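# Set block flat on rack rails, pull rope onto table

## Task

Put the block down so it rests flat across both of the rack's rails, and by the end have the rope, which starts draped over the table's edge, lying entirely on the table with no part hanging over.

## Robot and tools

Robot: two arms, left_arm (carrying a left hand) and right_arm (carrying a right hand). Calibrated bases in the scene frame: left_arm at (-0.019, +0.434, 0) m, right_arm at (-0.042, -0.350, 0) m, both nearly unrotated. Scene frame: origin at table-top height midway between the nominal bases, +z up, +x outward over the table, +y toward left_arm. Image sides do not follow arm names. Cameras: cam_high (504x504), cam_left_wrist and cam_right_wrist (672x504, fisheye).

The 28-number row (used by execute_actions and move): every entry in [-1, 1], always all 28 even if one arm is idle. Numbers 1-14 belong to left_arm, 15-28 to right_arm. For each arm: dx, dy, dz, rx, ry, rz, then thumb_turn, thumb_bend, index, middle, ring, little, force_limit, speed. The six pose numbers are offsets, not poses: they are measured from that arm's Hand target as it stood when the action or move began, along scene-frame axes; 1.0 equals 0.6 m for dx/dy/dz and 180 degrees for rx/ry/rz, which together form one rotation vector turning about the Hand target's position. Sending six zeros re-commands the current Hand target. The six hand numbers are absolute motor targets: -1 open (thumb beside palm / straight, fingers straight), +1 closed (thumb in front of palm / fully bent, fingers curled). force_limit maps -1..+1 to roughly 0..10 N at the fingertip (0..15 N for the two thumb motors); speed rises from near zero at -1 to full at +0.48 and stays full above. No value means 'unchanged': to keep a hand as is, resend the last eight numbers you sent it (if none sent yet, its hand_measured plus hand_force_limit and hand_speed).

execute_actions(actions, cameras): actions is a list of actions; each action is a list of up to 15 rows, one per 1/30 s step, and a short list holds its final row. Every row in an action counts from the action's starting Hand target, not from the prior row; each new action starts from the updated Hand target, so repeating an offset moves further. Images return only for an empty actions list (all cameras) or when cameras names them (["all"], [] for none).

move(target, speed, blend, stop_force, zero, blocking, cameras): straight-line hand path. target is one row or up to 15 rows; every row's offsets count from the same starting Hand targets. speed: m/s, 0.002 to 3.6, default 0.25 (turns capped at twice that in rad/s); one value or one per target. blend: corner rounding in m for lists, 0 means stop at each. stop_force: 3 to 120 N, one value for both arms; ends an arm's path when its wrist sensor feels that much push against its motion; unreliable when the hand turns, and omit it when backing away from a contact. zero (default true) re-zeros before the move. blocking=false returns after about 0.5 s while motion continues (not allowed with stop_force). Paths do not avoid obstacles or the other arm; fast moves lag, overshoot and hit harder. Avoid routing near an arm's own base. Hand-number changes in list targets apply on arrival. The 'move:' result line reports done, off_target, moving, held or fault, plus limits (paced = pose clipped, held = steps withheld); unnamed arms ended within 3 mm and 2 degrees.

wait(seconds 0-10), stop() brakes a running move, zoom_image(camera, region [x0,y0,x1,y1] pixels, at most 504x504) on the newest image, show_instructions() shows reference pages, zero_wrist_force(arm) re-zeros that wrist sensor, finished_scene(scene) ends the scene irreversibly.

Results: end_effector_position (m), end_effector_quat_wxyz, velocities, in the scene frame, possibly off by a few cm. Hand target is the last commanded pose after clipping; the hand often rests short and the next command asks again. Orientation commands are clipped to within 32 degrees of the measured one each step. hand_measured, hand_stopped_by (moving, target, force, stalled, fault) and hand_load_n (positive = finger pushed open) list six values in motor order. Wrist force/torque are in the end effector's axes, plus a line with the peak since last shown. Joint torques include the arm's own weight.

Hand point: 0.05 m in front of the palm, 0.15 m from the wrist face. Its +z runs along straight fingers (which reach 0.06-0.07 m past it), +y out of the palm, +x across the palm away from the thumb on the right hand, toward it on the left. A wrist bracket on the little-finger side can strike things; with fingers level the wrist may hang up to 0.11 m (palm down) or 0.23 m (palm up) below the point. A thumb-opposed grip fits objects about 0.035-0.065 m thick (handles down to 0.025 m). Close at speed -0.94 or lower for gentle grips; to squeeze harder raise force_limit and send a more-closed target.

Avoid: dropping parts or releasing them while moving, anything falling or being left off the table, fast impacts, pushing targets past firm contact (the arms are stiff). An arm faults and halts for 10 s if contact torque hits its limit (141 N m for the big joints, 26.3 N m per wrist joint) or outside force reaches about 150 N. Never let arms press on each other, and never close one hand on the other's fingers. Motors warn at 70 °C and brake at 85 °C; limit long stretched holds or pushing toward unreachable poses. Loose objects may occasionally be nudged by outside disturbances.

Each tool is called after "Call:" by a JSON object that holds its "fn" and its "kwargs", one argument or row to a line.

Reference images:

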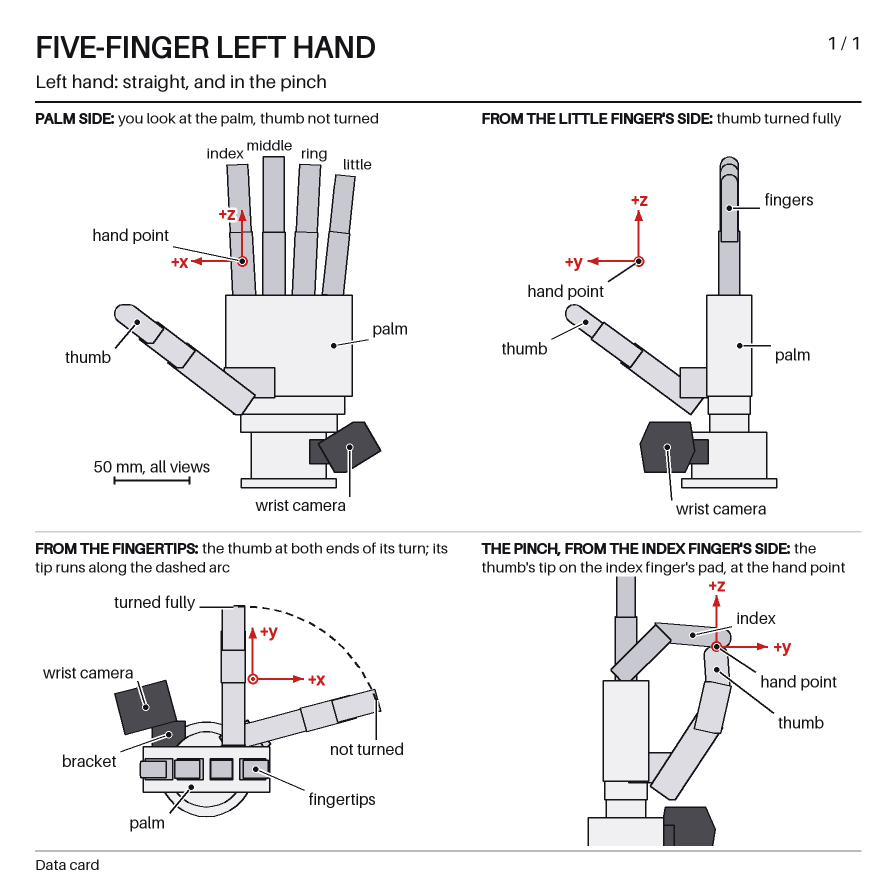

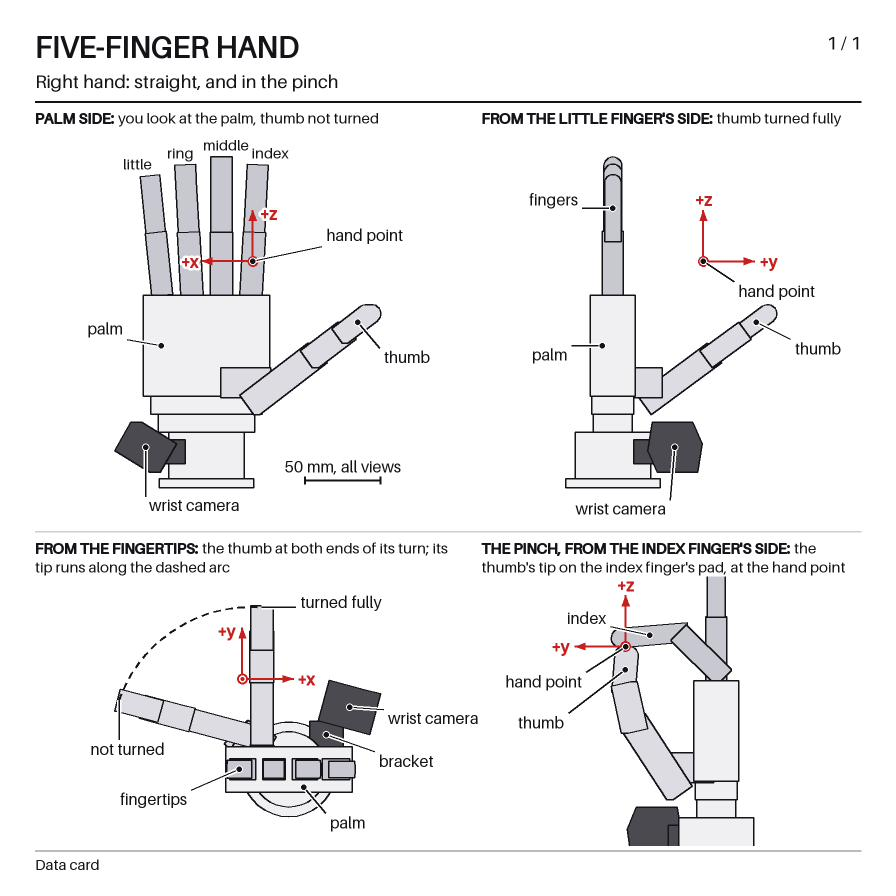

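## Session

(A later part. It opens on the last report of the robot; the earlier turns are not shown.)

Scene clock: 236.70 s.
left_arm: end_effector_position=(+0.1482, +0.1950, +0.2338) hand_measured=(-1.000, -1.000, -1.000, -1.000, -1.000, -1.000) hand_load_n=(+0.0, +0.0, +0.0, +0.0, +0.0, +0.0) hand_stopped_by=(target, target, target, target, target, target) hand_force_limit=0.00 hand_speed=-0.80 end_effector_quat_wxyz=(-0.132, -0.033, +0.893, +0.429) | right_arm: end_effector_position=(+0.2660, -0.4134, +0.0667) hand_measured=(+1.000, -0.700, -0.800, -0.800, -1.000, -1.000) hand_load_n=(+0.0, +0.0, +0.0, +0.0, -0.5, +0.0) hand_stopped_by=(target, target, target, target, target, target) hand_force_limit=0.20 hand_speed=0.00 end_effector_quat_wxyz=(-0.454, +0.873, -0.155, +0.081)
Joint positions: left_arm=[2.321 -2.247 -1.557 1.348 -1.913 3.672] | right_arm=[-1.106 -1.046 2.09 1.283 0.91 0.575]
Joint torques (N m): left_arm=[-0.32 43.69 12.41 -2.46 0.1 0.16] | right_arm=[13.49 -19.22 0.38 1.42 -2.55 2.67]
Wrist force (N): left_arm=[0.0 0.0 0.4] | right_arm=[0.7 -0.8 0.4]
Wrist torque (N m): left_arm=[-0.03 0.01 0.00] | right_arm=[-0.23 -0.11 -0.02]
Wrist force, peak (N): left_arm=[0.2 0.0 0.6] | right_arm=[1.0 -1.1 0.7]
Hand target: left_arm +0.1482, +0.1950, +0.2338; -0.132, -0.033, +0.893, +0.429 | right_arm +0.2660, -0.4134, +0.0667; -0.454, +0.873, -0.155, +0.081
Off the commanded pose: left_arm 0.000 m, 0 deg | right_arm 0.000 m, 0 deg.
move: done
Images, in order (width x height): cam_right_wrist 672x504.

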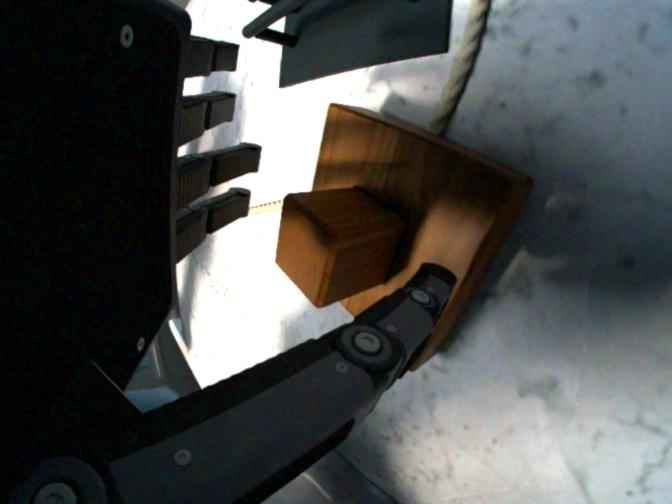

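Call:
{"fn": "move", "kwargs": {
  "target": [0,0,0,0,0,0,-1,-1,-1,-1,-1,-1,0,-0.8,0,0,-0.005,0,0,0,1,-0.55,-0.3,-0.3,-1,-1,0.2,-0.5],
  "speed": 0.06
}}

Call:
{"fn": "move", "kwargs": {
  "target": [0,0,0,0,0,0,-1,-1,-1,-1,-1,-1,0,-0.8,0,0,0,0,0,0,1,0.3,0.4,0.4,-1,-1,0.3,-0.88],
  "speed": 0.06,
  "cameras": ["cam_right_wrist"]
}}

Call:
{"fn": "zoom_image", "kwargs": {
  "camera": "cam_right_wrist",
  "region": [160, 80, 560, 400]
}}

Scene clock: 242.27 s.
left_arm: end_effector_position=(+0.1482, +0.1950, +0.2338) hand_measured=(-1.000, -1.000, -1.000, -1.000, -1.000, -1.000) hand_load_n=(+0.0, +0.0, +0.0, +0.0, +0.0, -0.5) hand_stopped_by=(target, target, target, target, target, target) hand_force_limit=0.00 hand_speed=-0.80 end_effector_quat_wxyz=(-0.132, -0.033, +0.893, +0.429) | right_arm: end_effector_position=(+0.2660, -0.4134, +0.0638) hand_measured=(+1.000, -0.550, -0.300, -0.300, -1.000, -1.000) hand_load_n=(+0.0, +0.0, +0.0, -0.5, +0.0, +0.0) hand_stopped_by=(target, target, target, target, target, target) hand_force_limit=0.20 hand_speed=-0.50 end_effector_quat_wxyz=(-0.454, +0.873, -0.155, +0.081)
Joint positions: left_arm=[2.321 -2.247 -1.557 1.348 -1.913 3.672] | right_arm=[-1.106 -1.039 2.091 1.276 0.91 0.575]
Joint torques (N m): left_arm=[0.86 43.45 12.45 -2.51 0.23 0.28] | right_arm=[12.01 -19.49 0.62 1.38 -1.58 2.43]
Wrist force (N): left_arm=[-0.1 0.2 0.3] | right_arm=[0.8 -1.0 0.4]
Wrist torque (N m): left_arm=[0.01 0.02 -0.01] | right_arm=[-0.25 -0.11 -0.02]
Wrist force, peak (N): left_arm=[0.1 -0.2 0.6] | right_arm=[0.9 -1.1 0.7]
Hand target: left_arm +0.1482, +0.1950, +0.2338; -0.132, -0.033, +0.893, +0.429 | right_arm +0.2660, -0.4134, +0.0637; -0.454, +0.873, -0.155, +0.081
Off the commanded pose: left_arm 0.000 m, 0 deg | right_arm 0.000 m, 0 deg.
move: done

Scene clock: 243.20 s.
left_arm: end_effector_position=(+0.1482, +0.1950, +0.2338) hand_measured=(-1.000, -1.000, -1.000, -1.000, -1.000, -1.000) hand_load_n=(+0.0, +0.0, +0.0, +0.0, +0.0, +0.5) hand_stopped_by=(target, target, target, target, target, target) hand_force_limit=0.00 hand_speed=-0.80 end_effector_quat_wxyz=(-0.132, -0.033, +0.893, +0.429) | right_arm: end_effector_position=(+0.2660, -0.4134, +0.0637) hand_measured=(+1.000, -0.448, -0.080, -0.090, -1.000, -1.000) hand_load_n=(-2.5, +12.0, +8.0, +6.0, +0.0, +0.0) hand_stopped_by=(target, force, force, force, target, target) hand_force_limit=0.30 hand_speed=-0.88 end_effector_quat_wxyz=(-0.454, +0.873, -0.155, +0.081)
Joint positions: left_arm=[2.321 -2.247 -1.557 1.348 -1.913 3.672] | right_arm=[-1.106 -1.039 2.091 1.275 0.91 0.575]
Joint torques (N m): left_arm=[0.82 44.03 12.67 -2.43 0.24 0.24] | right_arm=[11.26 -19.14 0.6 1.8 -0.4 2.42]
Wrist force (N): left_arm=[0.2 -0.1 0.5] | right_arm=[0.6 -1.2 0.2]
Wrist torque (N m): left_arm=[-0.05 -0.01 0.02] | right_arm=[-0.27 -0.10 -0.02]
Wrist force, peak (N): left_arm=[0.0 -0.3 0.6] | right_arm=[0.9 -1.4 0.1]
Hand target: left_arm +0.1482, +0.1950, +0.2338; -0.132, -0.033, +0.893, +0.429 | right_arm +0.2660, -0.4134, +0.0637; -0.454, +0.873, -0.155, +0.081
Off the commanded pose: left_arm 0.000 m, 0 deg | right_arm 0.000 m, 0 deg.
move: done
Images, in order (width x height): cam_right_wrist 672x504.

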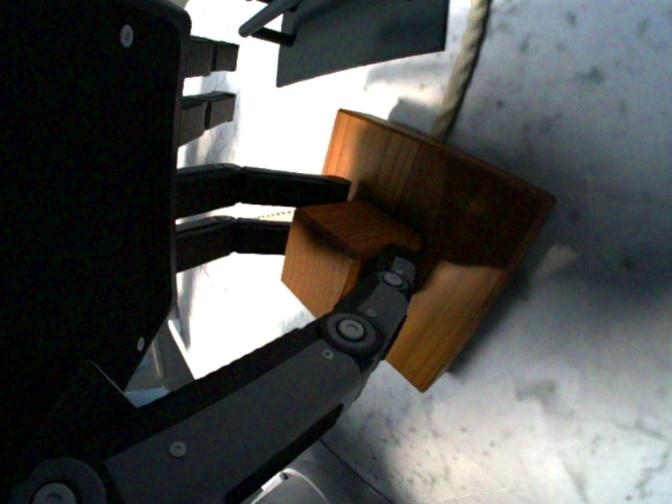

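Scaled by 1.260 from the camera's 672x504 image, which has a finer 960x720 frame.

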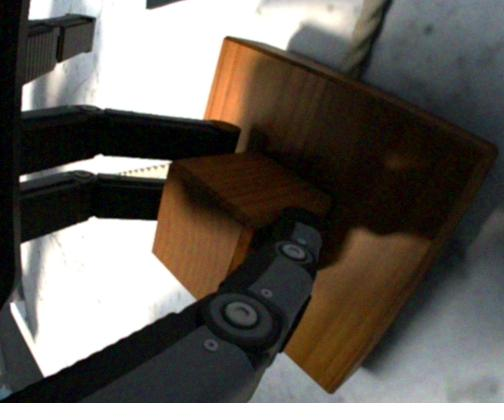

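Call:
{"fn": "move", "kwargs": {
  "target": [
    [0,0,0,0,0,0,-1,-1,-1,-1,-1,-1,0,-0.8,0,0,0.16,0,0,0,1,0.3,0.4,0.4,-1,-1,0.3,-0.88],
    [0,0,0,0,0,0,-1,-1,-1,-1,-1,-1,0,-0.8,0.258,0.148,0.16,0,0,0.0778,1,0.3,0.4,0.4,-1,-1,0.3,-0.88]
  ],
  "speed": [0.08, 0.12],
  "blend": 0.02,
  "cameras": ["cam_high","cam_right_wrist"]
}}

Call:
{"fn": "zoom_image", "kwargs": {
  "camera": "cam_right_wrist",
  "region": [320, 80, 672, 480]
}}

Call:
{"fn": "zoom_image", "kwargs": {
  "camera": "cam_high",
  "region": [0, 160, 200, 360]
}}

Scene clock: 253.90 s.
left_arm: end_effector_position=(+0.1482, +0.1950, +0.2338) hand_measured=(-1.000, -1.000, -1.000, -1.000, -1.000, -1.000) hand_load_n=(+0.0, +0.0, +0.0, +0.0, +0.0, +0.0) hand_stopped_by=(target, target, target, target, target, target) hand_force_limit=0.00 hand_speed=-0.80 end_effector_quat_wxyz=(-0.132, -0.033, +0.893, +0.429) | right_arm: end_effector_position=(+0.4207, -0.3247, +0.1597) hand_measured=(+1.000, -0.446, -0.080, -0.090, -1.000, -1.000) hand_load_n=(+0.0, +4.0, +1.0, +2.5, -0.5, +0.0) hand_stopped_by=(target, force, force, force, target, target) hand_force_limit=0.30 hand_speed=-0.88 end_effector_quat_wxyz=(-0.461, +0.886, -0.048, +0.025)
Joint positions: left_arm=[2.321 -2.247 -1.557 1.348 -1.913 3.672] | right_arm=[-0.602 -0.982 1.569 1.552 0.749 0.853]
Joint torques (N m): left_arm=[0.35 44.15 11.77 -2.4 0.18 0.28] | right_arm=[12.51 -30.12 -24.59 4.84 -2.99 2.63]
Wrist force (N): left_arm=[-0.1 -0.2 0.3] | right_arm=[0.4 1.1 1.2]
Wrist torque (N m): left_arm=[-0.05 0.03 0.00] | right_arm=[-0.14 -0.08 -0.02]
Wrist force, peak (N): left_arm=[0.1 0.0 0.7] | right_arm=[0.7 1.7 1.8]
Hand target: left_arm +0.1482, +0.1950, +0.2338; -0.132, -0.033, +0.893, +0.429 | right_arm +0.4208, -0.3246, +0.1597; -0.461, +0.886, -0.048, +0.025
Off the commanded pose: left_arm 0.000 m, 0 deg | right_arm 0.000 m, 0 deg.
move: done
Images, in order (width x height): cam_high 504x504, cam_right_wrist 672x504.

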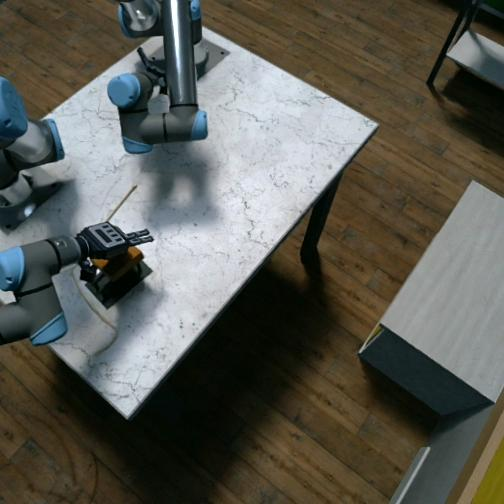

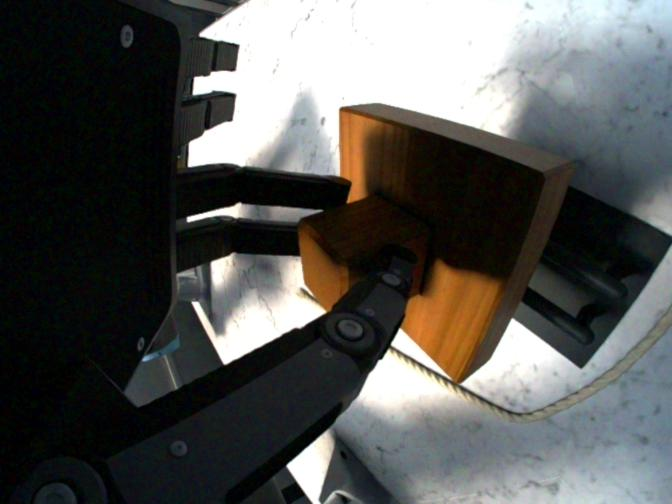

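Scaled by 1.260 from the camera's 672x504 image, which has a finer 960x720 frame.

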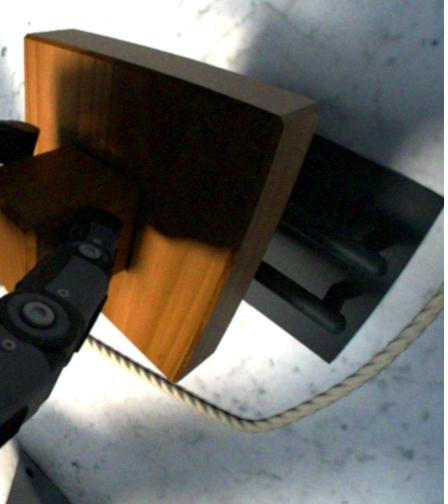

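Scaled by 2.520 from the camera's 504x504 image, which has a finer 720x720 frame.

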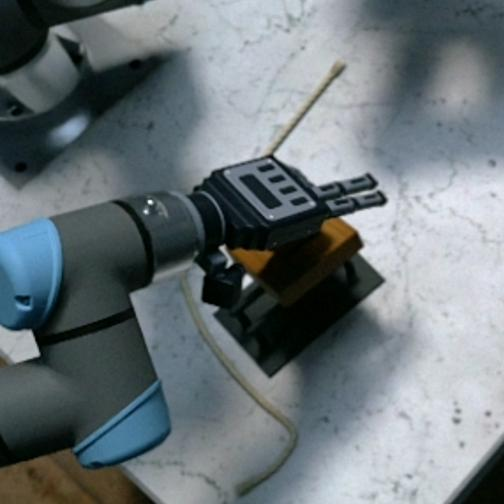

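Call:
{"fn": "move", "kwargs": {
  "target": [0,0,0,0,0,0,-1,-1,-1,-1,-1,-1,0,-0.8,0,0,0,0,0,0,1,0.32,0.42,0.42,-1,-1,0.4,-0.9],
  "speed": 0.06,
  "cameras": ["cam_right_wrist"]
}}

Call:
{"fn": "zoom_image", "kwargs": {
  "camera": "cam_right_wrist",
  "region": [270, 60, 672, 440]
}}

Scene clock: 265.30 s.
left_arm: end_effector_position=(+0.1482, +0.1950, +0.2338) hand_measured=(-1.000, -1.000, -1.000, -1.000, -1.000, -1.000) hand_load_n=(+0.0, +0.0, +0.0, +0.0, +0.0, +0.0) hand_stopped_by=(target, target, target, target, target, target) hand_force_limit=0.00 hand_speed=-0.80 end_effector_quat_wxyz=(-0.132, -0.033, +0.893, +0.429) | right_arm: end_effector_position=(+0.4208, -0.3246, +0.1597) hand_measured=(+1.000, -0.444, -0.054, -0.074, -1.000, -1.000) hand_load_n=(-1.5, +14.5, +8.0, +6.5, -0.5, +0.0) hand_stopped_by=(target, force, force, force, target, target) hand_force_limit=0.40 hand_speed=-0.90 end_effector_quat_wxyz=(-0.461, +0.886, -0.048, +0.025)
Joint positions: left_arm=[2.321 -2.247 -1.557 1.348 -1.913 3.672] | right_arm=[-0.602 -0.982 1.569 1.553 0.749 0.853]
Joint torques (N m): left_arm=[0.37 43.3 12.24 -2.29 0.12 0.24] | right_arm=[13.24 -29.17 -26.4 4.72 -2.81 2.72]
Wrist force (N): left_arm=[0.1 -0.1 0.3] | right_arm=[0.5 0.9 1.2]
Wrist torque (N m): left_arm=[-0.03 -0.01 0.01] | right_arm=[-0.18 -0.09 -0.03]
Wrist force, peak (N): left_arm=[0.1 0.1 0.6] | right_arm=[0.6 1.1 1.6]
Hand target: left_arm +0.1482, +0.1950, +0.2338; -0.132, -0.033, +0.893, +0.429 | right_arm +0.4208, -0.3246, +0.1597; -0.461, +0.886, -0.048, +0.025
Off the commanded pose: left_arm 0.000 m, 0 deg | right_arm 0.000 m, 0 deg.
move: done
Images, in order (width x height): cam_right_wrist 672x504.

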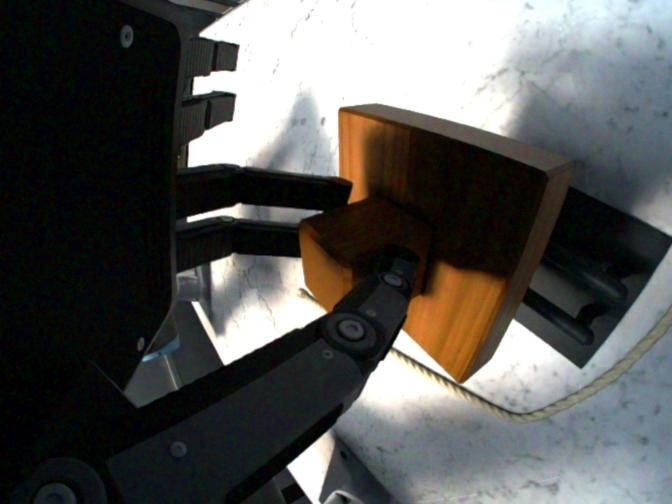

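Scaled by 1.254 from the camera's 672x504 image, which has a finer 960x720 frame.

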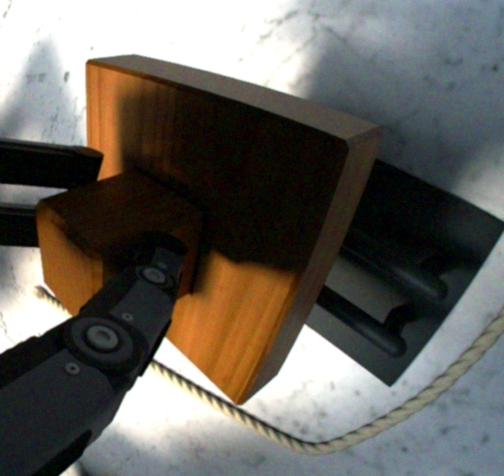

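Call:
{"fn": "move", "kwargs": {
  "target": [0,0,0,0,0,0,-1,-1,-1,-1,-1,-1,0,-0.8,0,0,0,0.0233,0.0618,0,1,0.32,0.42,0.42,-1,-1,0.4,-0.9],
  "speed": 0.1,
  "cameras": ["cam_high","cam_right_wrist"]
}}

Call:
{"fn": "zoom_image", "kwargs": {
  "camera": "cam_right_wrist",
  "region": [270, 60, 672, 440]
}}

Call:
{"fn": "zoom_image", "kwargs": {
  "camera": "cam_high",
  "region": [60, 220, 180, 320]
}}

Scene clock: 305.50 s.
left_arm: end_effector_position=(+0.1482, +0.1950, +0.2338) hand_measured=(-1.000, -1.000, -1.000, -1.000, -1.000, -1.000) hand_load_n=(+0.0, +0.0, +0.0, +0.0, +0.0, +0.0) hand_stopped_by=(target, target, target, target, target, target) hand_force_limit=0.00 hand_speed=-0.80 end_effector_quat_wxyz=(-0.132, -0.033, +0.893, +0.429) | right_arm: end_effector_position=(+0.4208, -0.3246, +0.1597) hand_measured=(+1.000, -0.444, -0.054, -0.074, -1.000, -1.000) hand_load_n=(-1.5, +14.5, +8.0, +6.0, +0.0, +0.0) hand_stopped_by=(target, force, force, force, target, target) hand_force_limit=0.40 hand_speed=-0.90 end_effector_quat_wxyz=(-0.486, +0.867, -0.093, -0.062)
Joint positions: left_arm=[2.321 -2.247 -1.557 1.348 -1.913 3.672] | right_arm=[-0.586 -0.882 1.489 1.695 0.773 0.907]
Joint torques (N m): left_arm=[0.86 43.51 12.11 -2.29 0.2 0.31] | right_arm=[13.31 -30.88 -25.49 4.72 0.8 2.85]
Wrist force (N): left_arm=[0.4 0.2 0.3] | right_arm=[0.7 0.8 1.3]
Wrist torque (N m): left_arm=[0.01 -0.05 0.02] | right_arm=[-0.23 -0.07 -0.10]
Wrist force, peak (N): left_arm=[0.0 -0.4 0.8] | right_arm=[0.8 1.0 1.7]
Hand target: left_arm +0.1482, +0.1950, +0.2338; -0.132, -0.033, +0.893, +0.429 | right_arm +0.4208, -0.3246, +0.1597; -0.486, +0.867, -0.093, -0.062
Off the commanded pose: left_arm 0.000 m, 0 deg | right_arm 0.000 m, 0 deg.
move: done
Images, in order (width x height): cam_high 504x504, cam_right_wrist 672x504.

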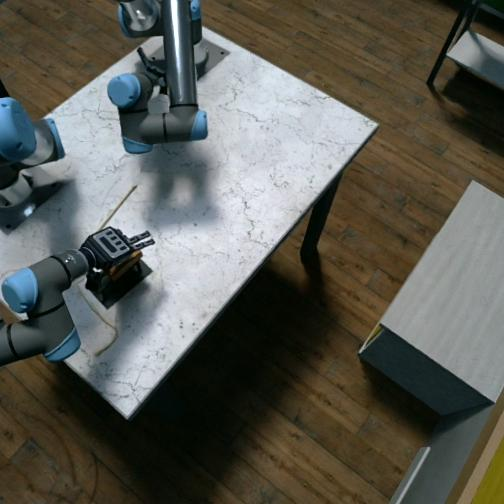

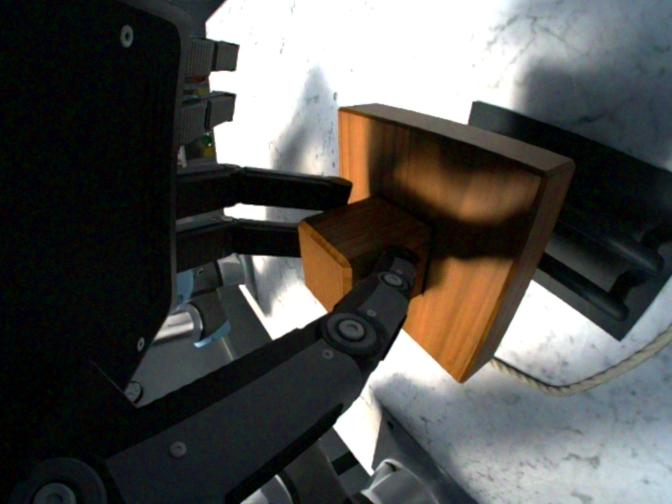

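Scaled by 1.254 from the camera's 672x504 image, which has a finer 960x720 frame.

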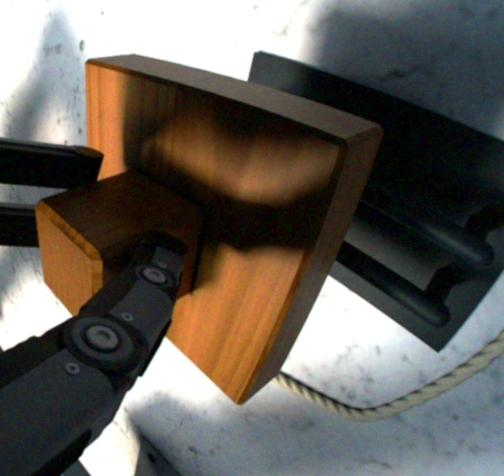

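Scaled by 4.200 from the camera's 504x504 image, which has a finer 720x720 frame.

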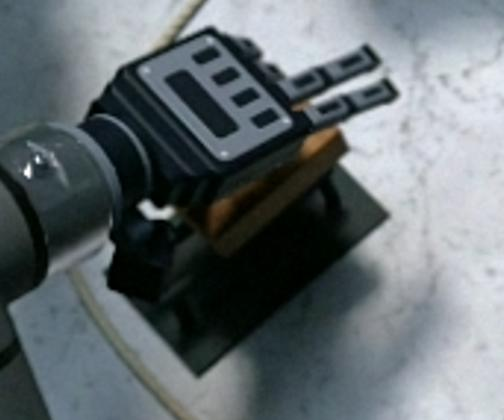

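Call:
{"fn": "move", "kwargs": {
  "target": [
    [0,0,0,0,0,0,-1,-1,-1,-1,-1,-1,0,-0.8,0.001,-0.0467,0,0,0,0,1,0.32,0.42,0.42,-1,-1,0.4,-0.9],
    [0,0,0,0,0,0,-1,-1,-1,-1,-1,-1,0,-0.8,0.001,-0.0467,-0.075,0,0,0,1,0.32,0.42,0.42,-1,-1,0.4,-0.9]
  ],
  "speed": 0.08,
  "blend": 0.005,
  "cameras": ["cam_high","cam_right_wrist"]
}}

Call:
{"fn": "zoom_image", "kwargs": {
  "camera": "cam_right_wrist",
  "region": [270, 60, 672, 440]
}}

Call:
{"fn": "zoom_image", "kwargs": {
  "camera": "cam_high",
  "region": [60, 220, 180, 320]
}}

Scene clock: 338.40 s.
left_arm: end_effector_position=(+0.1482, +0.1950, +0.2338) hand_measured=(-1.000, -1.000, -1.000, -1.000, -1.000, -1.000) hand_load_n=(+0.0, +0.0, +0.0, +0.0, +0.0, +0.0) hand_stopped_by=(target, target, target, target, target, target) hand_force_limit=0.00 hand_speed=-0.80 end_effector_quat_wxyz=(-0.132, -0.033, +0.893, +0.429) | right_arm: end_effector_position=(+0.4214, -0.3527, +0.1149) hand_measured=(+1.000, -0.444, -0.054, -0.074, -1.000, -1.000) hand_load_n=(-1.5, +14.5, +7.5, +6.0, +0.0, +0.0) hand_stopped_by=(target, force, force, force, target, target) hand_force_limit=0.40 hand_speed=-0.90 end_effector_quat_wxyz=(-0.486, +0.867, -0.093, -0.062)
Joint positions: left_arm=[2.321 -2.247 -1.557 1.348 -1.913 3.672] | right_arm=[-0.631 -0.801 1.484 1.651 0.803 0.862]
Joint torques (N m): left_arm=[0.01 43.51 12.1 -2.31 0.19 0.34] | right_arm=[-11.53 -33.77 -5.01 2.12 -0.19 0.15]
Wrist force (N): left_arm=[0.1 0.0 0.3] | right_arm=[0.7 0.8 1.3]
Wrist torque (N m): left_arm=[-0.03 0.00 0.01] | right_arm=[-0.23 -0.06 0.12]
Wrist force, peak (N): left_arm=[-0.4 -0.2 0.6] | right_arm=[0.8 1.5 1.7]
Hand target: left_arm +0.1482, +0.1950, +0.2338; -0.132, -0.033, +0.893, +0.429 | right_arm +0.4214, -0.3526, +0.1147; -0.486, +0.867, -0.093, -0.062
Off the commanded pose: left_arm 0.000 m, 0 deg | right_arm 0.000 m, 0 deg.
move: done
Images, in order (width x height): cam_high 504x504, cam_right_wrist 672x504.

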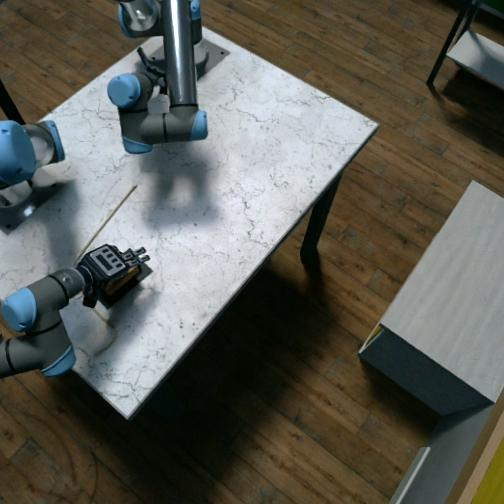

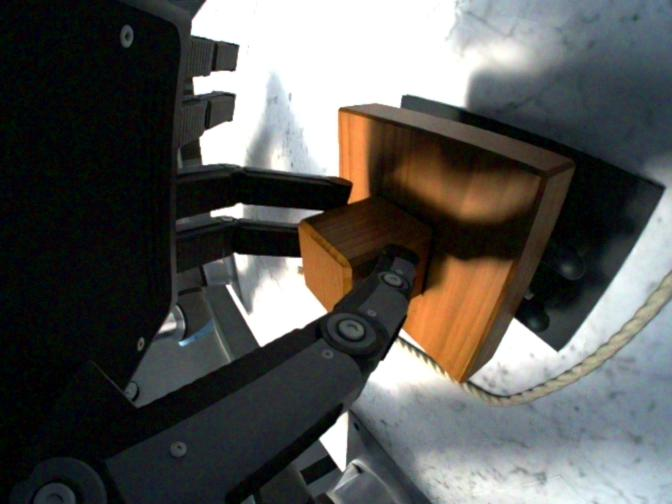

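Scaled by 1.254 from the camera's 672x504 image, which has a finer 960x720 frame.

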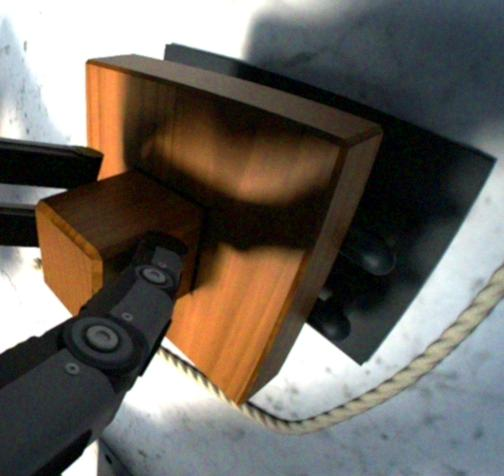

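Scaled by 4.200 from the camera's 504x504 image, which has a finer 720x720 frame.

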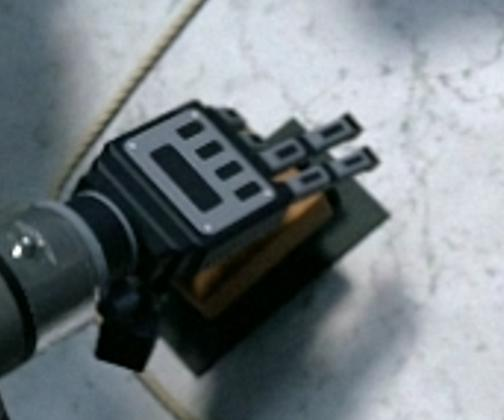

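Call:
{"fn": "move", "kwargs": {
  "target": [0,0,0,0,0,0,-1,-1,-1,-1,-1,-1,0,-0.8,-0.003,0.003,-0.045,0,0,0,1,0.32,0.42,0.42,-1,-1,0.4,-0.9],
  "speed": 0.02,
  "stop_force": 3.5,
  "cameras": ["cam_high","cam_right_wrist"]
}}

Call:
{"fn": "zoom_image", "kwargs": {
  "camera": "cam_right_wrist",
  "region": [270, 60, 672, 440]
}}

Call:
{"fn": "zoom_image", "kwargs": {
  "camera": "cam_high",
  "region": [60, 220, 180, 320]
}}

Scene clock: 354.17 s.
left_arm: end_effector_position=(+0.1482, +0.1950, +0.2338) hand_measured=(-1.000, -1.000, -1.000, -1.000, -1.000, -1.000) hand_load_n=(+0.0, +0.0, +0.0, +0.0, +0.0, +0.0) hand_stopped_by=(target, target, target, target, target, target) hand_force_limit=0.00 hand_speed=-0.80 end_effector_quat_wxyz=(-0.132, -0.033, +0.893, +0.429) | right_arm: end_effector_position=(+0.4213, -0.3525, +0.1131) hand_measured=(+1.000, -0.444, -0.054, -0.074, -1.000, -1.000) hand_load_n=(-1.5, +14.5, +7.5, +6.5, +0.0, +0.0) hand_stopped_by=(target, force, force, force, target, target) hand_force_limit=0.40 hand_speed=-0.90 end_effector_quat_wxyz=(-0.486, +0.867, -0.093, -0.062)
Joint positions: left_arm=[2.321 -2.247 -1.557 1.348 -1.913 3.672] | right_arm=[-0.63 -0.798 1.485 1.648 0.803 0.862]
Joint torques (N m): left_arm=[0.2 43.26 12.06 -2.19 0.2 0.23] | right_arm=[6.37 -60.08 -25.06 4.74 0.72 1.41]
Wrist force (N): left_arm=[-0.1 0.1 0.4] | right_arm=[0.9 1.0 1.5]
Wrist torque (N m): left_arm=[-0.01 0.03 -0.01] | right_arm=[-0.22 -0.10 0.13]
Wrist force, peak (N): left_arm=[-0.2 0.1 0.6] | right_arm=[0.5 -2.6 -1.0]
Hand target: left_arm +0.1482, +0.1950, +0.2338; -0.132, -0.033, +0.893, +0.429 | right_arm +0.4213, -0.3526, +0.1131; -0.486, +0.867, -0.093, -0.062 (not the last commanded pose)
Off the commanded pose: left_arm 0.000 m, 0 deg | right_arm 0.026 m, 0 deg.
move: contact (right_arm)
Images, in order (width x height): cam_high 504x504, cam_right_wrist 672x504.

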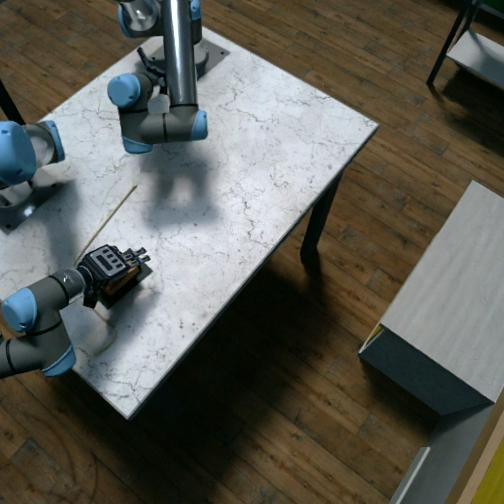

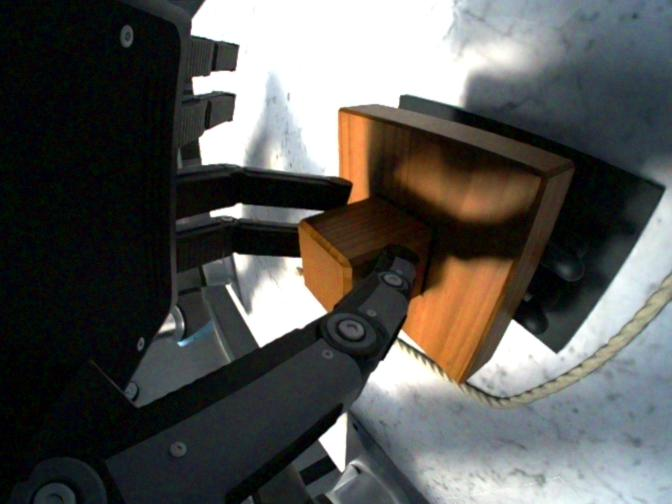

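Scaled by 1.254 from the camera's 672x504 image, which has a finer 960x720 frame.

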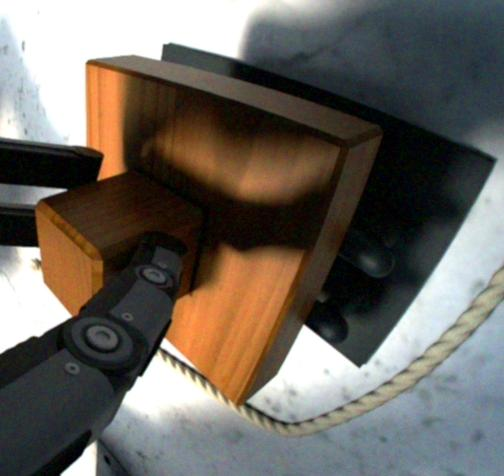

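Scaled by 4.200 from the camera's 504x504 image, which has a finer 720x720 frame.

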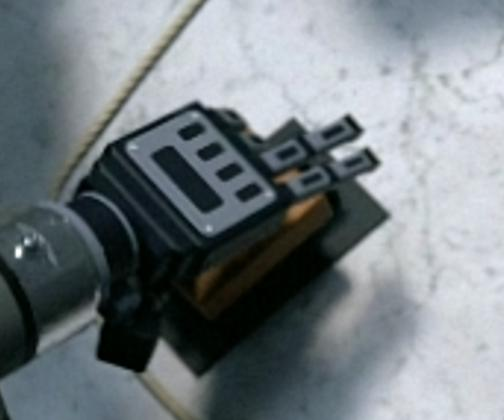

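Call:
{"fn": "move", "kwargs": {
  "target": [0,0,0,0,0,0,-1,-1,-1,-1,-1,-1,0,-0.8,0,0,-0.006,0,0,0,1,0.32,0.42,0.42,-1,-1,0.4,-0.9],
  "speed": 0.01,
  "stop_force": 9,
  "cameras": ["cam_right_wrist"]
}}

Call:
{"fn": "zoom_image", "kwargs": {
  "camera": "cam_right_wrist",
  "region": [270, 60, 672, 440]
}}

Scene clock: 368.80 s.
left_arm: end_effector_position=(+0.1482, +0.1950, +0.2338) hand_measured=(-1.000, -1.000, -1.000, -1.000, -1.000, -1.000) hand_load_n=(+0.0, +0.0, +0.0, +0.0, +0.0, +0.0) hand_stopped_by=(target, target, target, target, target, target) hand_force_limit=0.00 hand_speed=-0.80 end_effector_quat_wxyz=(-0.132, -0.033, +0.893, +0.429) | right_arm: end_effector_position=(+0.4213, -0.3526, +0.1119) hand_measured=(+1.000, -0.444, -0.054, -0.074, -1.000, -1.000) hand_load_n=(-1.5, +15.0, +7.5, +6.5, +0.0, +0.0) hand_stopped_by=(target, force, force, force, target, target) hand_force_limit=0.40 hand_speed=-0.90 end_effector_quat_wxyz=(-0.486, +0.867, -0.093, -0.062)
Joint positions: left_arm=[2.321 -2.247 -1.557 1.348 -1.913 3.672] | right_arm=[-0.63 -0.796 1.486 1.645 0.803 0.862]
Joint torques (N m): left_arm=[0.14 44.12 11.67 -2.21 0.38 0.32] | right_arm=[-8.42 -59.8 -24.6 4.56 0.82 -2.11]
Wrist force (N): left_arm=[0.2 0.2 0.4] | right_arm=[0.6 0.1 1.1]
Wrist torque (N m): left_arm=[0.00 -0.03 0.01] | right_arm=[-0.23 -0.15 0.14]
Wrist force, peak (N): left_arm=[-0.1 0.0 0.7] | right_arm=[1.3 -7.9 -3.7]
Hand target: left_arm +0.1482, +0.1950, +0.2338; -0.132, -0.033, +0.893, +0.429 | right_arm +0.4213, -0.3526, +0.1119; -0.486, +0.867, -0.093, -0.062 (not the last commanded pose)
Off the commanded pose: left_arm 0.000 m, 0 deg | right_arm 0.002 m, 0 deg.
move: contact (right_arm)
Images, in order (width x height): cam_right_wrist 672x504.

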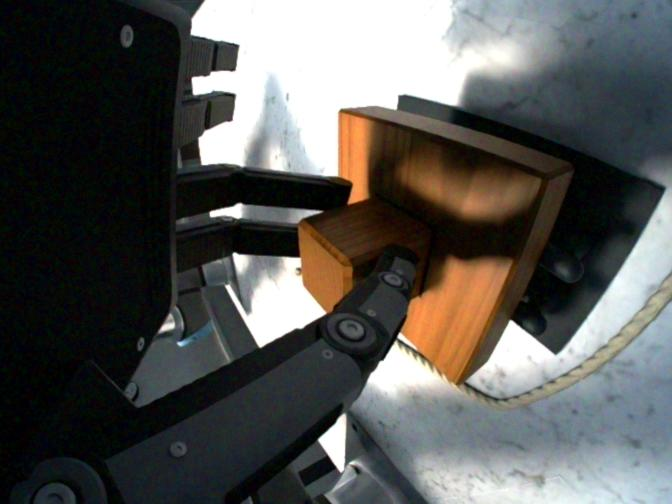

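Scaled by 1.254 from the camera's 672x504 image, which has a finer 960x720 frame.

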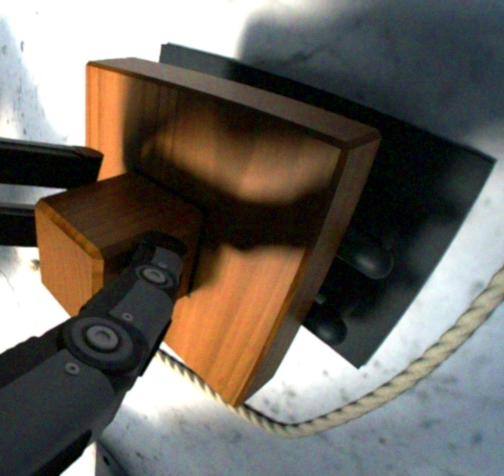

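Call:
{"fn": "move", "kwargs": {
  "target": [0,0,0,0,0,0,-1,-1,-1,-1,-1,-1,0,-0.8,0,0,-0.0012,0,0,0,1,0.32,0.42,0.42,-1,-1,0.4,-0.9],
  "speed": 0.01
}}

Call:
{"fn": "move", "kwargs": {
  "target": [0,0,0,0,0,0,-1,-1,-1,-1,-1,-1,0,-0.8,0,0,0,0,0,0,1,-0.6,-0.3,-0.3,-1,-1,0.4,-0.85],
  "speed": 0.02,
  "cameras": ["cam_high","cam_right_wrist"]
}}

Call:
{"fn": "zoom_image", "kwargs": {
  "camera": "cam_right_wrist",
  "region": [270, 60, 672, 440]
}}

Scene clock: 375.63 s.
left_arm: end_effector_position=(+0.1482, +0.1950, +0.2338) hand_measured=(-1.000, -1.000, -1.000, -1.000, -1.000, -1.000) hand_load_n=(+0.0, +0.0, +0.0, +0.0, +0.0, +0.0) hand_stopped_by=(target, target, target, target, target, target) hand_force_limit=0.00 hand_speed=-0.80 end_effector_quat_wxyz=(-0.132, -0.033, +0.893, +0.429) | right_arm: end_effector_position=(+0.4214, -0.3526, +0.1112) hand_measured=(+1.000, -0.444, -0.054, -0.074, -1.000, -1.000) hand_load_n=(-2.5, +13.5, +6.5, +6.5, +0.0, +0.0) hand_stopped_by=(target, force, force, force, target, target) hand_force_limit=0.40 hand_speed=-0.90 end_effector_quat_wxyz=(-0.486, +0.867, -0.093, -0.062)
Joint positions: left_arm=[2.321 -2.247 -1.557 1.348 -1.913 3.672] | right_arm=[-0.63 -0.795 1.486 1.644 0.803 0.862]
Joint torques (N m): left_arm=[1.06 43.74 11.76 -2.22 0.41 0.22] | right_arm=[-8.42 -30.9 -4.46 0.26 0.83 -1.96]
Wrist force (N): left_arm=[0.2 0.1 0.4] | right_arm=[1.9 -9.0 -5.1]
Wrist torque (N m): left_arm=[-0.01 -0.03 0.01] | right_arm=[-0.52 -0.06 0.02]
Wrist force, peak (N): left_arm=[0.1 -0.1 0.6] | right_arm=[2.2 -10.1 -7.7]
Hand target: left_arm +0.1482, +0.1950, +0.2338; -0.132, -0.033, +0.893, +0.429 | right_arm +0.4213, -0.3526, +0.1112; -0.486, +0.867, -0.093, -0.062
Off the commanded pose: left_arm 0.000 m, 0 deg | right_arm 0.000 m, 0 deg.
move: done

Scene clock: 376.63 s.
left_arm: end_effector_position=(+0.1482, +0.1950, +0.2338) hand_measured=(-1.000, -1.000, -1.000, -1.000, -1.000, -1.000) hand_load_n=(+0.0, +0.0, +0.0, +0.0, +0.0, +0.0) hand_stopped_by=(target, target, target, target, target, target) hand_force_limit=0.00 hand_speed=-0.80 end_effector_quat_wxyz=(-0.132, -0.033, +0.893, +0.429) | right_arm: end_effector_position=(+0.4213, -0.3526, +0.1111) hand_measured=(+1.000, -0.600, -0.300, -0.300, -1.000, -1.000) hand_load_n=(+0.0, +0.0, +0.0, +0.0, +0.0, +0.0) hand_stopped_by=(target, target, target, target, target, target) hand_force_limit=0.40 hand_speed=-0.85 end_effector_quat_wxyz=(-0.486, +0.867, -0.093, -0.062)
Joint positions: left_arm=[2.321 -2.247 -1.557 1.348 -1.913 3.672] | right_arm=[-0.63 -0.795 1.486 1.644 0.803 0.862]
Joint torques (N m): left_arm=[0.56 43.34 11.46 -2.27 0.45 0.31] | right_arm=[-8.06 -41.16 -7.31 4.25 -0.1 -1.92]
Wrist force (N): left_arm=[-0.1 0.1 0.5] | right_arm=[0.3 -1.1 0.4]
Wrist torque (N m): left_arm=[-0.02 0.03 -0.01] | right_arm=[-0.28 -0.06 0.10]
Wrist force, peak (N): left_arm=[-0.1 0.1 0.6] | right_arm=[1.5 -8.9 -4.2]
Hand target: left_arm +0.1482, +0.1950, +0.2338; -0.132, -0.033, +0.893, +0.429 | right_arm +0.4213, -0.3526, +0.1112; -0.486, +0.867, -0.093, -0.062
Off the commanded pose: left_arm 0.000 m, 0 deg | right_arm 0.000 m, 0 deg.
move: done
Images, in order (width x height): cam_high 504x504, cam_right_wrist 672x504.

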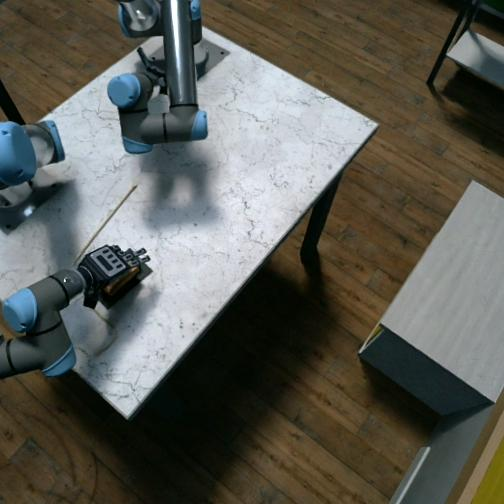

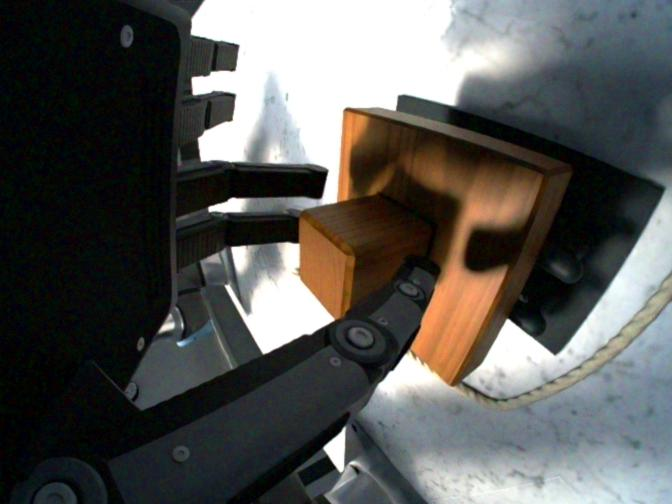

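Scaled by 1.254 from the camera's 672x504 image, which has a finer 960x720 frame.

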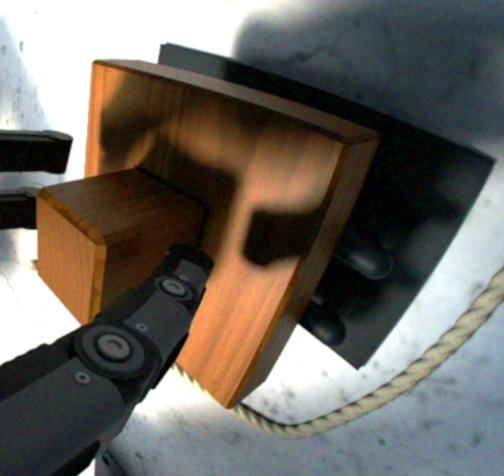

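Call:
{"fn": "move", "kwargs": {
  "target": [
    [0,0,0,0,0,0,-1,-1,-1,-1,-1,-1,0,-0.8,-0.002,-0.003,0.15,0,0,0,1,-0.65,-0.8,-0.8,-1,-1,0.4,-0.5],
    [0,0,0,0,0,0,-1,-1,-1,-1,-1,-1,0,-0.8,-0.15,-0.45,0.35,0,0,0,1,-0.65,-0.8,-0.8,-1,-1,0.4,-0.5]
  ],
  "speed": [0.07, 0.3],
  "blend": 0.01,
  "cameras": ["all"]
}}

Call:
{"fn": "zoom_image", "kwargs": {
  "camera": "cam_high",
  "region": [0, 160, 200, 380]
}}

Call:
{"fn": "zoom_image", "kwargs": {
  "camera": "cam_high",
  "region": [75, 230, 165, 320]
}}

Scene clock: 386.13 s.
left_arm: end_effector_position=(+0.1482, +0.1950, +0.2338) hand_measured=(-1.000, -1.000, -1.000, -1.000, -1.000, -1.000) hand_load_n=(+0.0, +0.0, +0.0, +0.0, +0.0, +0.0) hand_stopped_by=(target, target, target, target, target, target) hand_force_limit=0.00 hand_speed=-0.80 end_effector_quat_wxyz=(-0.132, -0.033, +0.893, +0.429) | right_arm: end_effector_position=(+0.3313, -0.6225, +0.3211) hand_measured=(+1.000, -0.650, -0.800, -0.800, -1.000, -1.000) hand_load_n=(+0.0, +0.0, +0.0, +0.0, +0.0, +0.0) hand_stopped_by=(target, target, target, target, target, target) hand_force_limit=0.40 hand_speed=-0.50 end_effector_quat_wxyz=(-0.486, +0.867, -0.093, -0.062)
Joint positions: left_arm=[2.321 -2.247 -1.557 1.348 -1.913 3.672] | right_arm=[-1.074 -0.855 1.034 2.355 1.144 0.515]
Joint torques (N m): left_arm=[0.64 44.3 11.96 -2.29 0.45 0.27] | right_arm=[-12.95 -37.41 -29.9 4.47 1.26 -2.29]
Wrist force (N): left_arm=[-0.2 0.0 0.6] | right_arm=[0.6 -1.0 0.4]
Wrist torque (N m): left_arm=[-0.04 0.05 -0.01] | right_arm=[-0.27 -0.12 0.13]
Wrist force, peak (N): left_arm=[0.1 -0.1 0.7] | right_arm=[0.6 -1.8 1.2]
Hand target: left_arm +0.1482, +0.1950, +0.2338; -0.132, -0.033, +0.893, +0.429 | right_arm +0.3313, -0.6226, +0.3212; -0.486, +0.867, -0.093, -0.062
Off the commanded pose: left_arm 0.000 m, 0 deg | right_arm 0.000 m, 0 deg.
move: done

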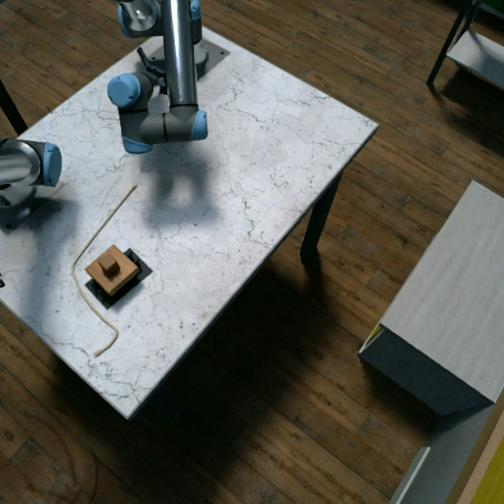

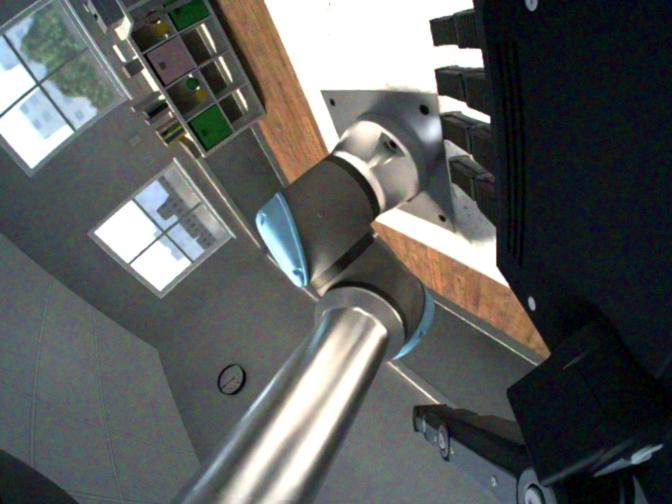

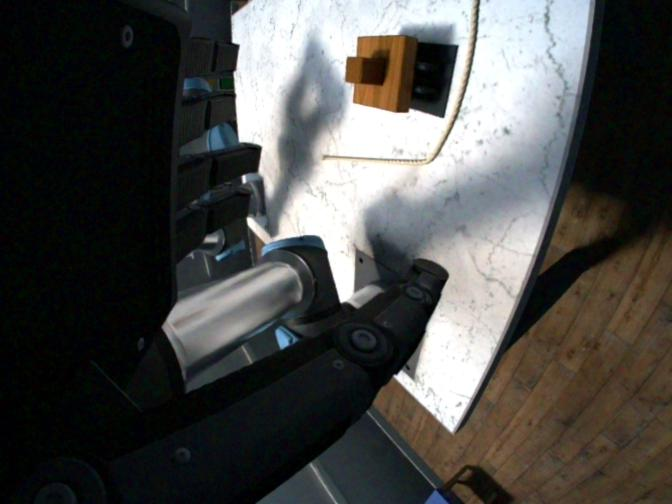

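Scaled by 2.291 from the camera's 504x504 image, which has a finer 720x720 frame.

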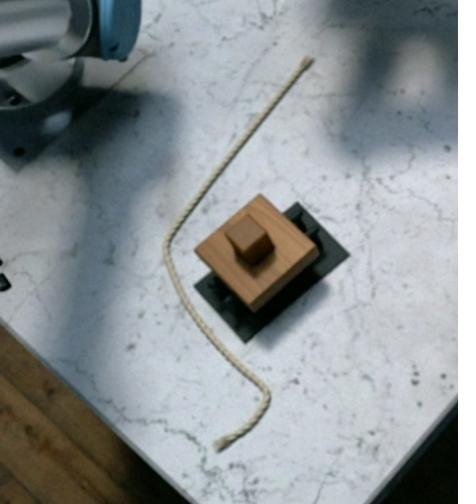

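Scaled by 5.600 from the camera's 504x504 image, which has a finer 720x720 frame.

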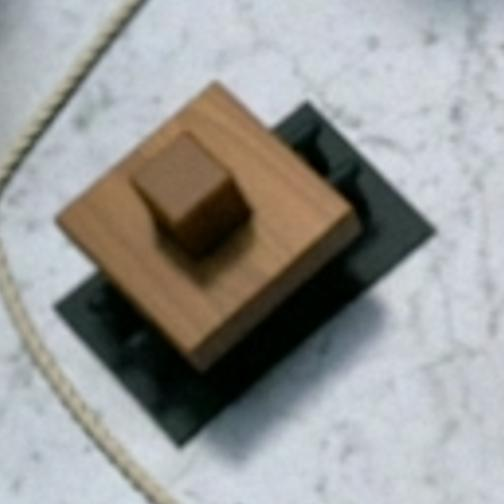

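Call:
{"fn": "zoom_image", "kwargs": {
  "camera": "cam_right_wrist",
  "region": [320, 10, 500, 150]
}}

Scaled by 2.800 from the camera's 672x504 image, which has a finer 960x720 frame.

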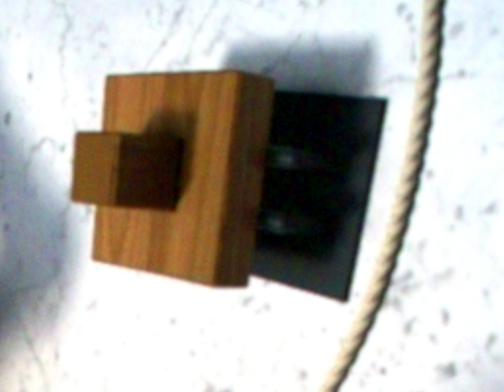

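Call:
{"fn": "finished_scene", "kwargs": {
  "scene": 3
}}

The scene is finished: the task was done.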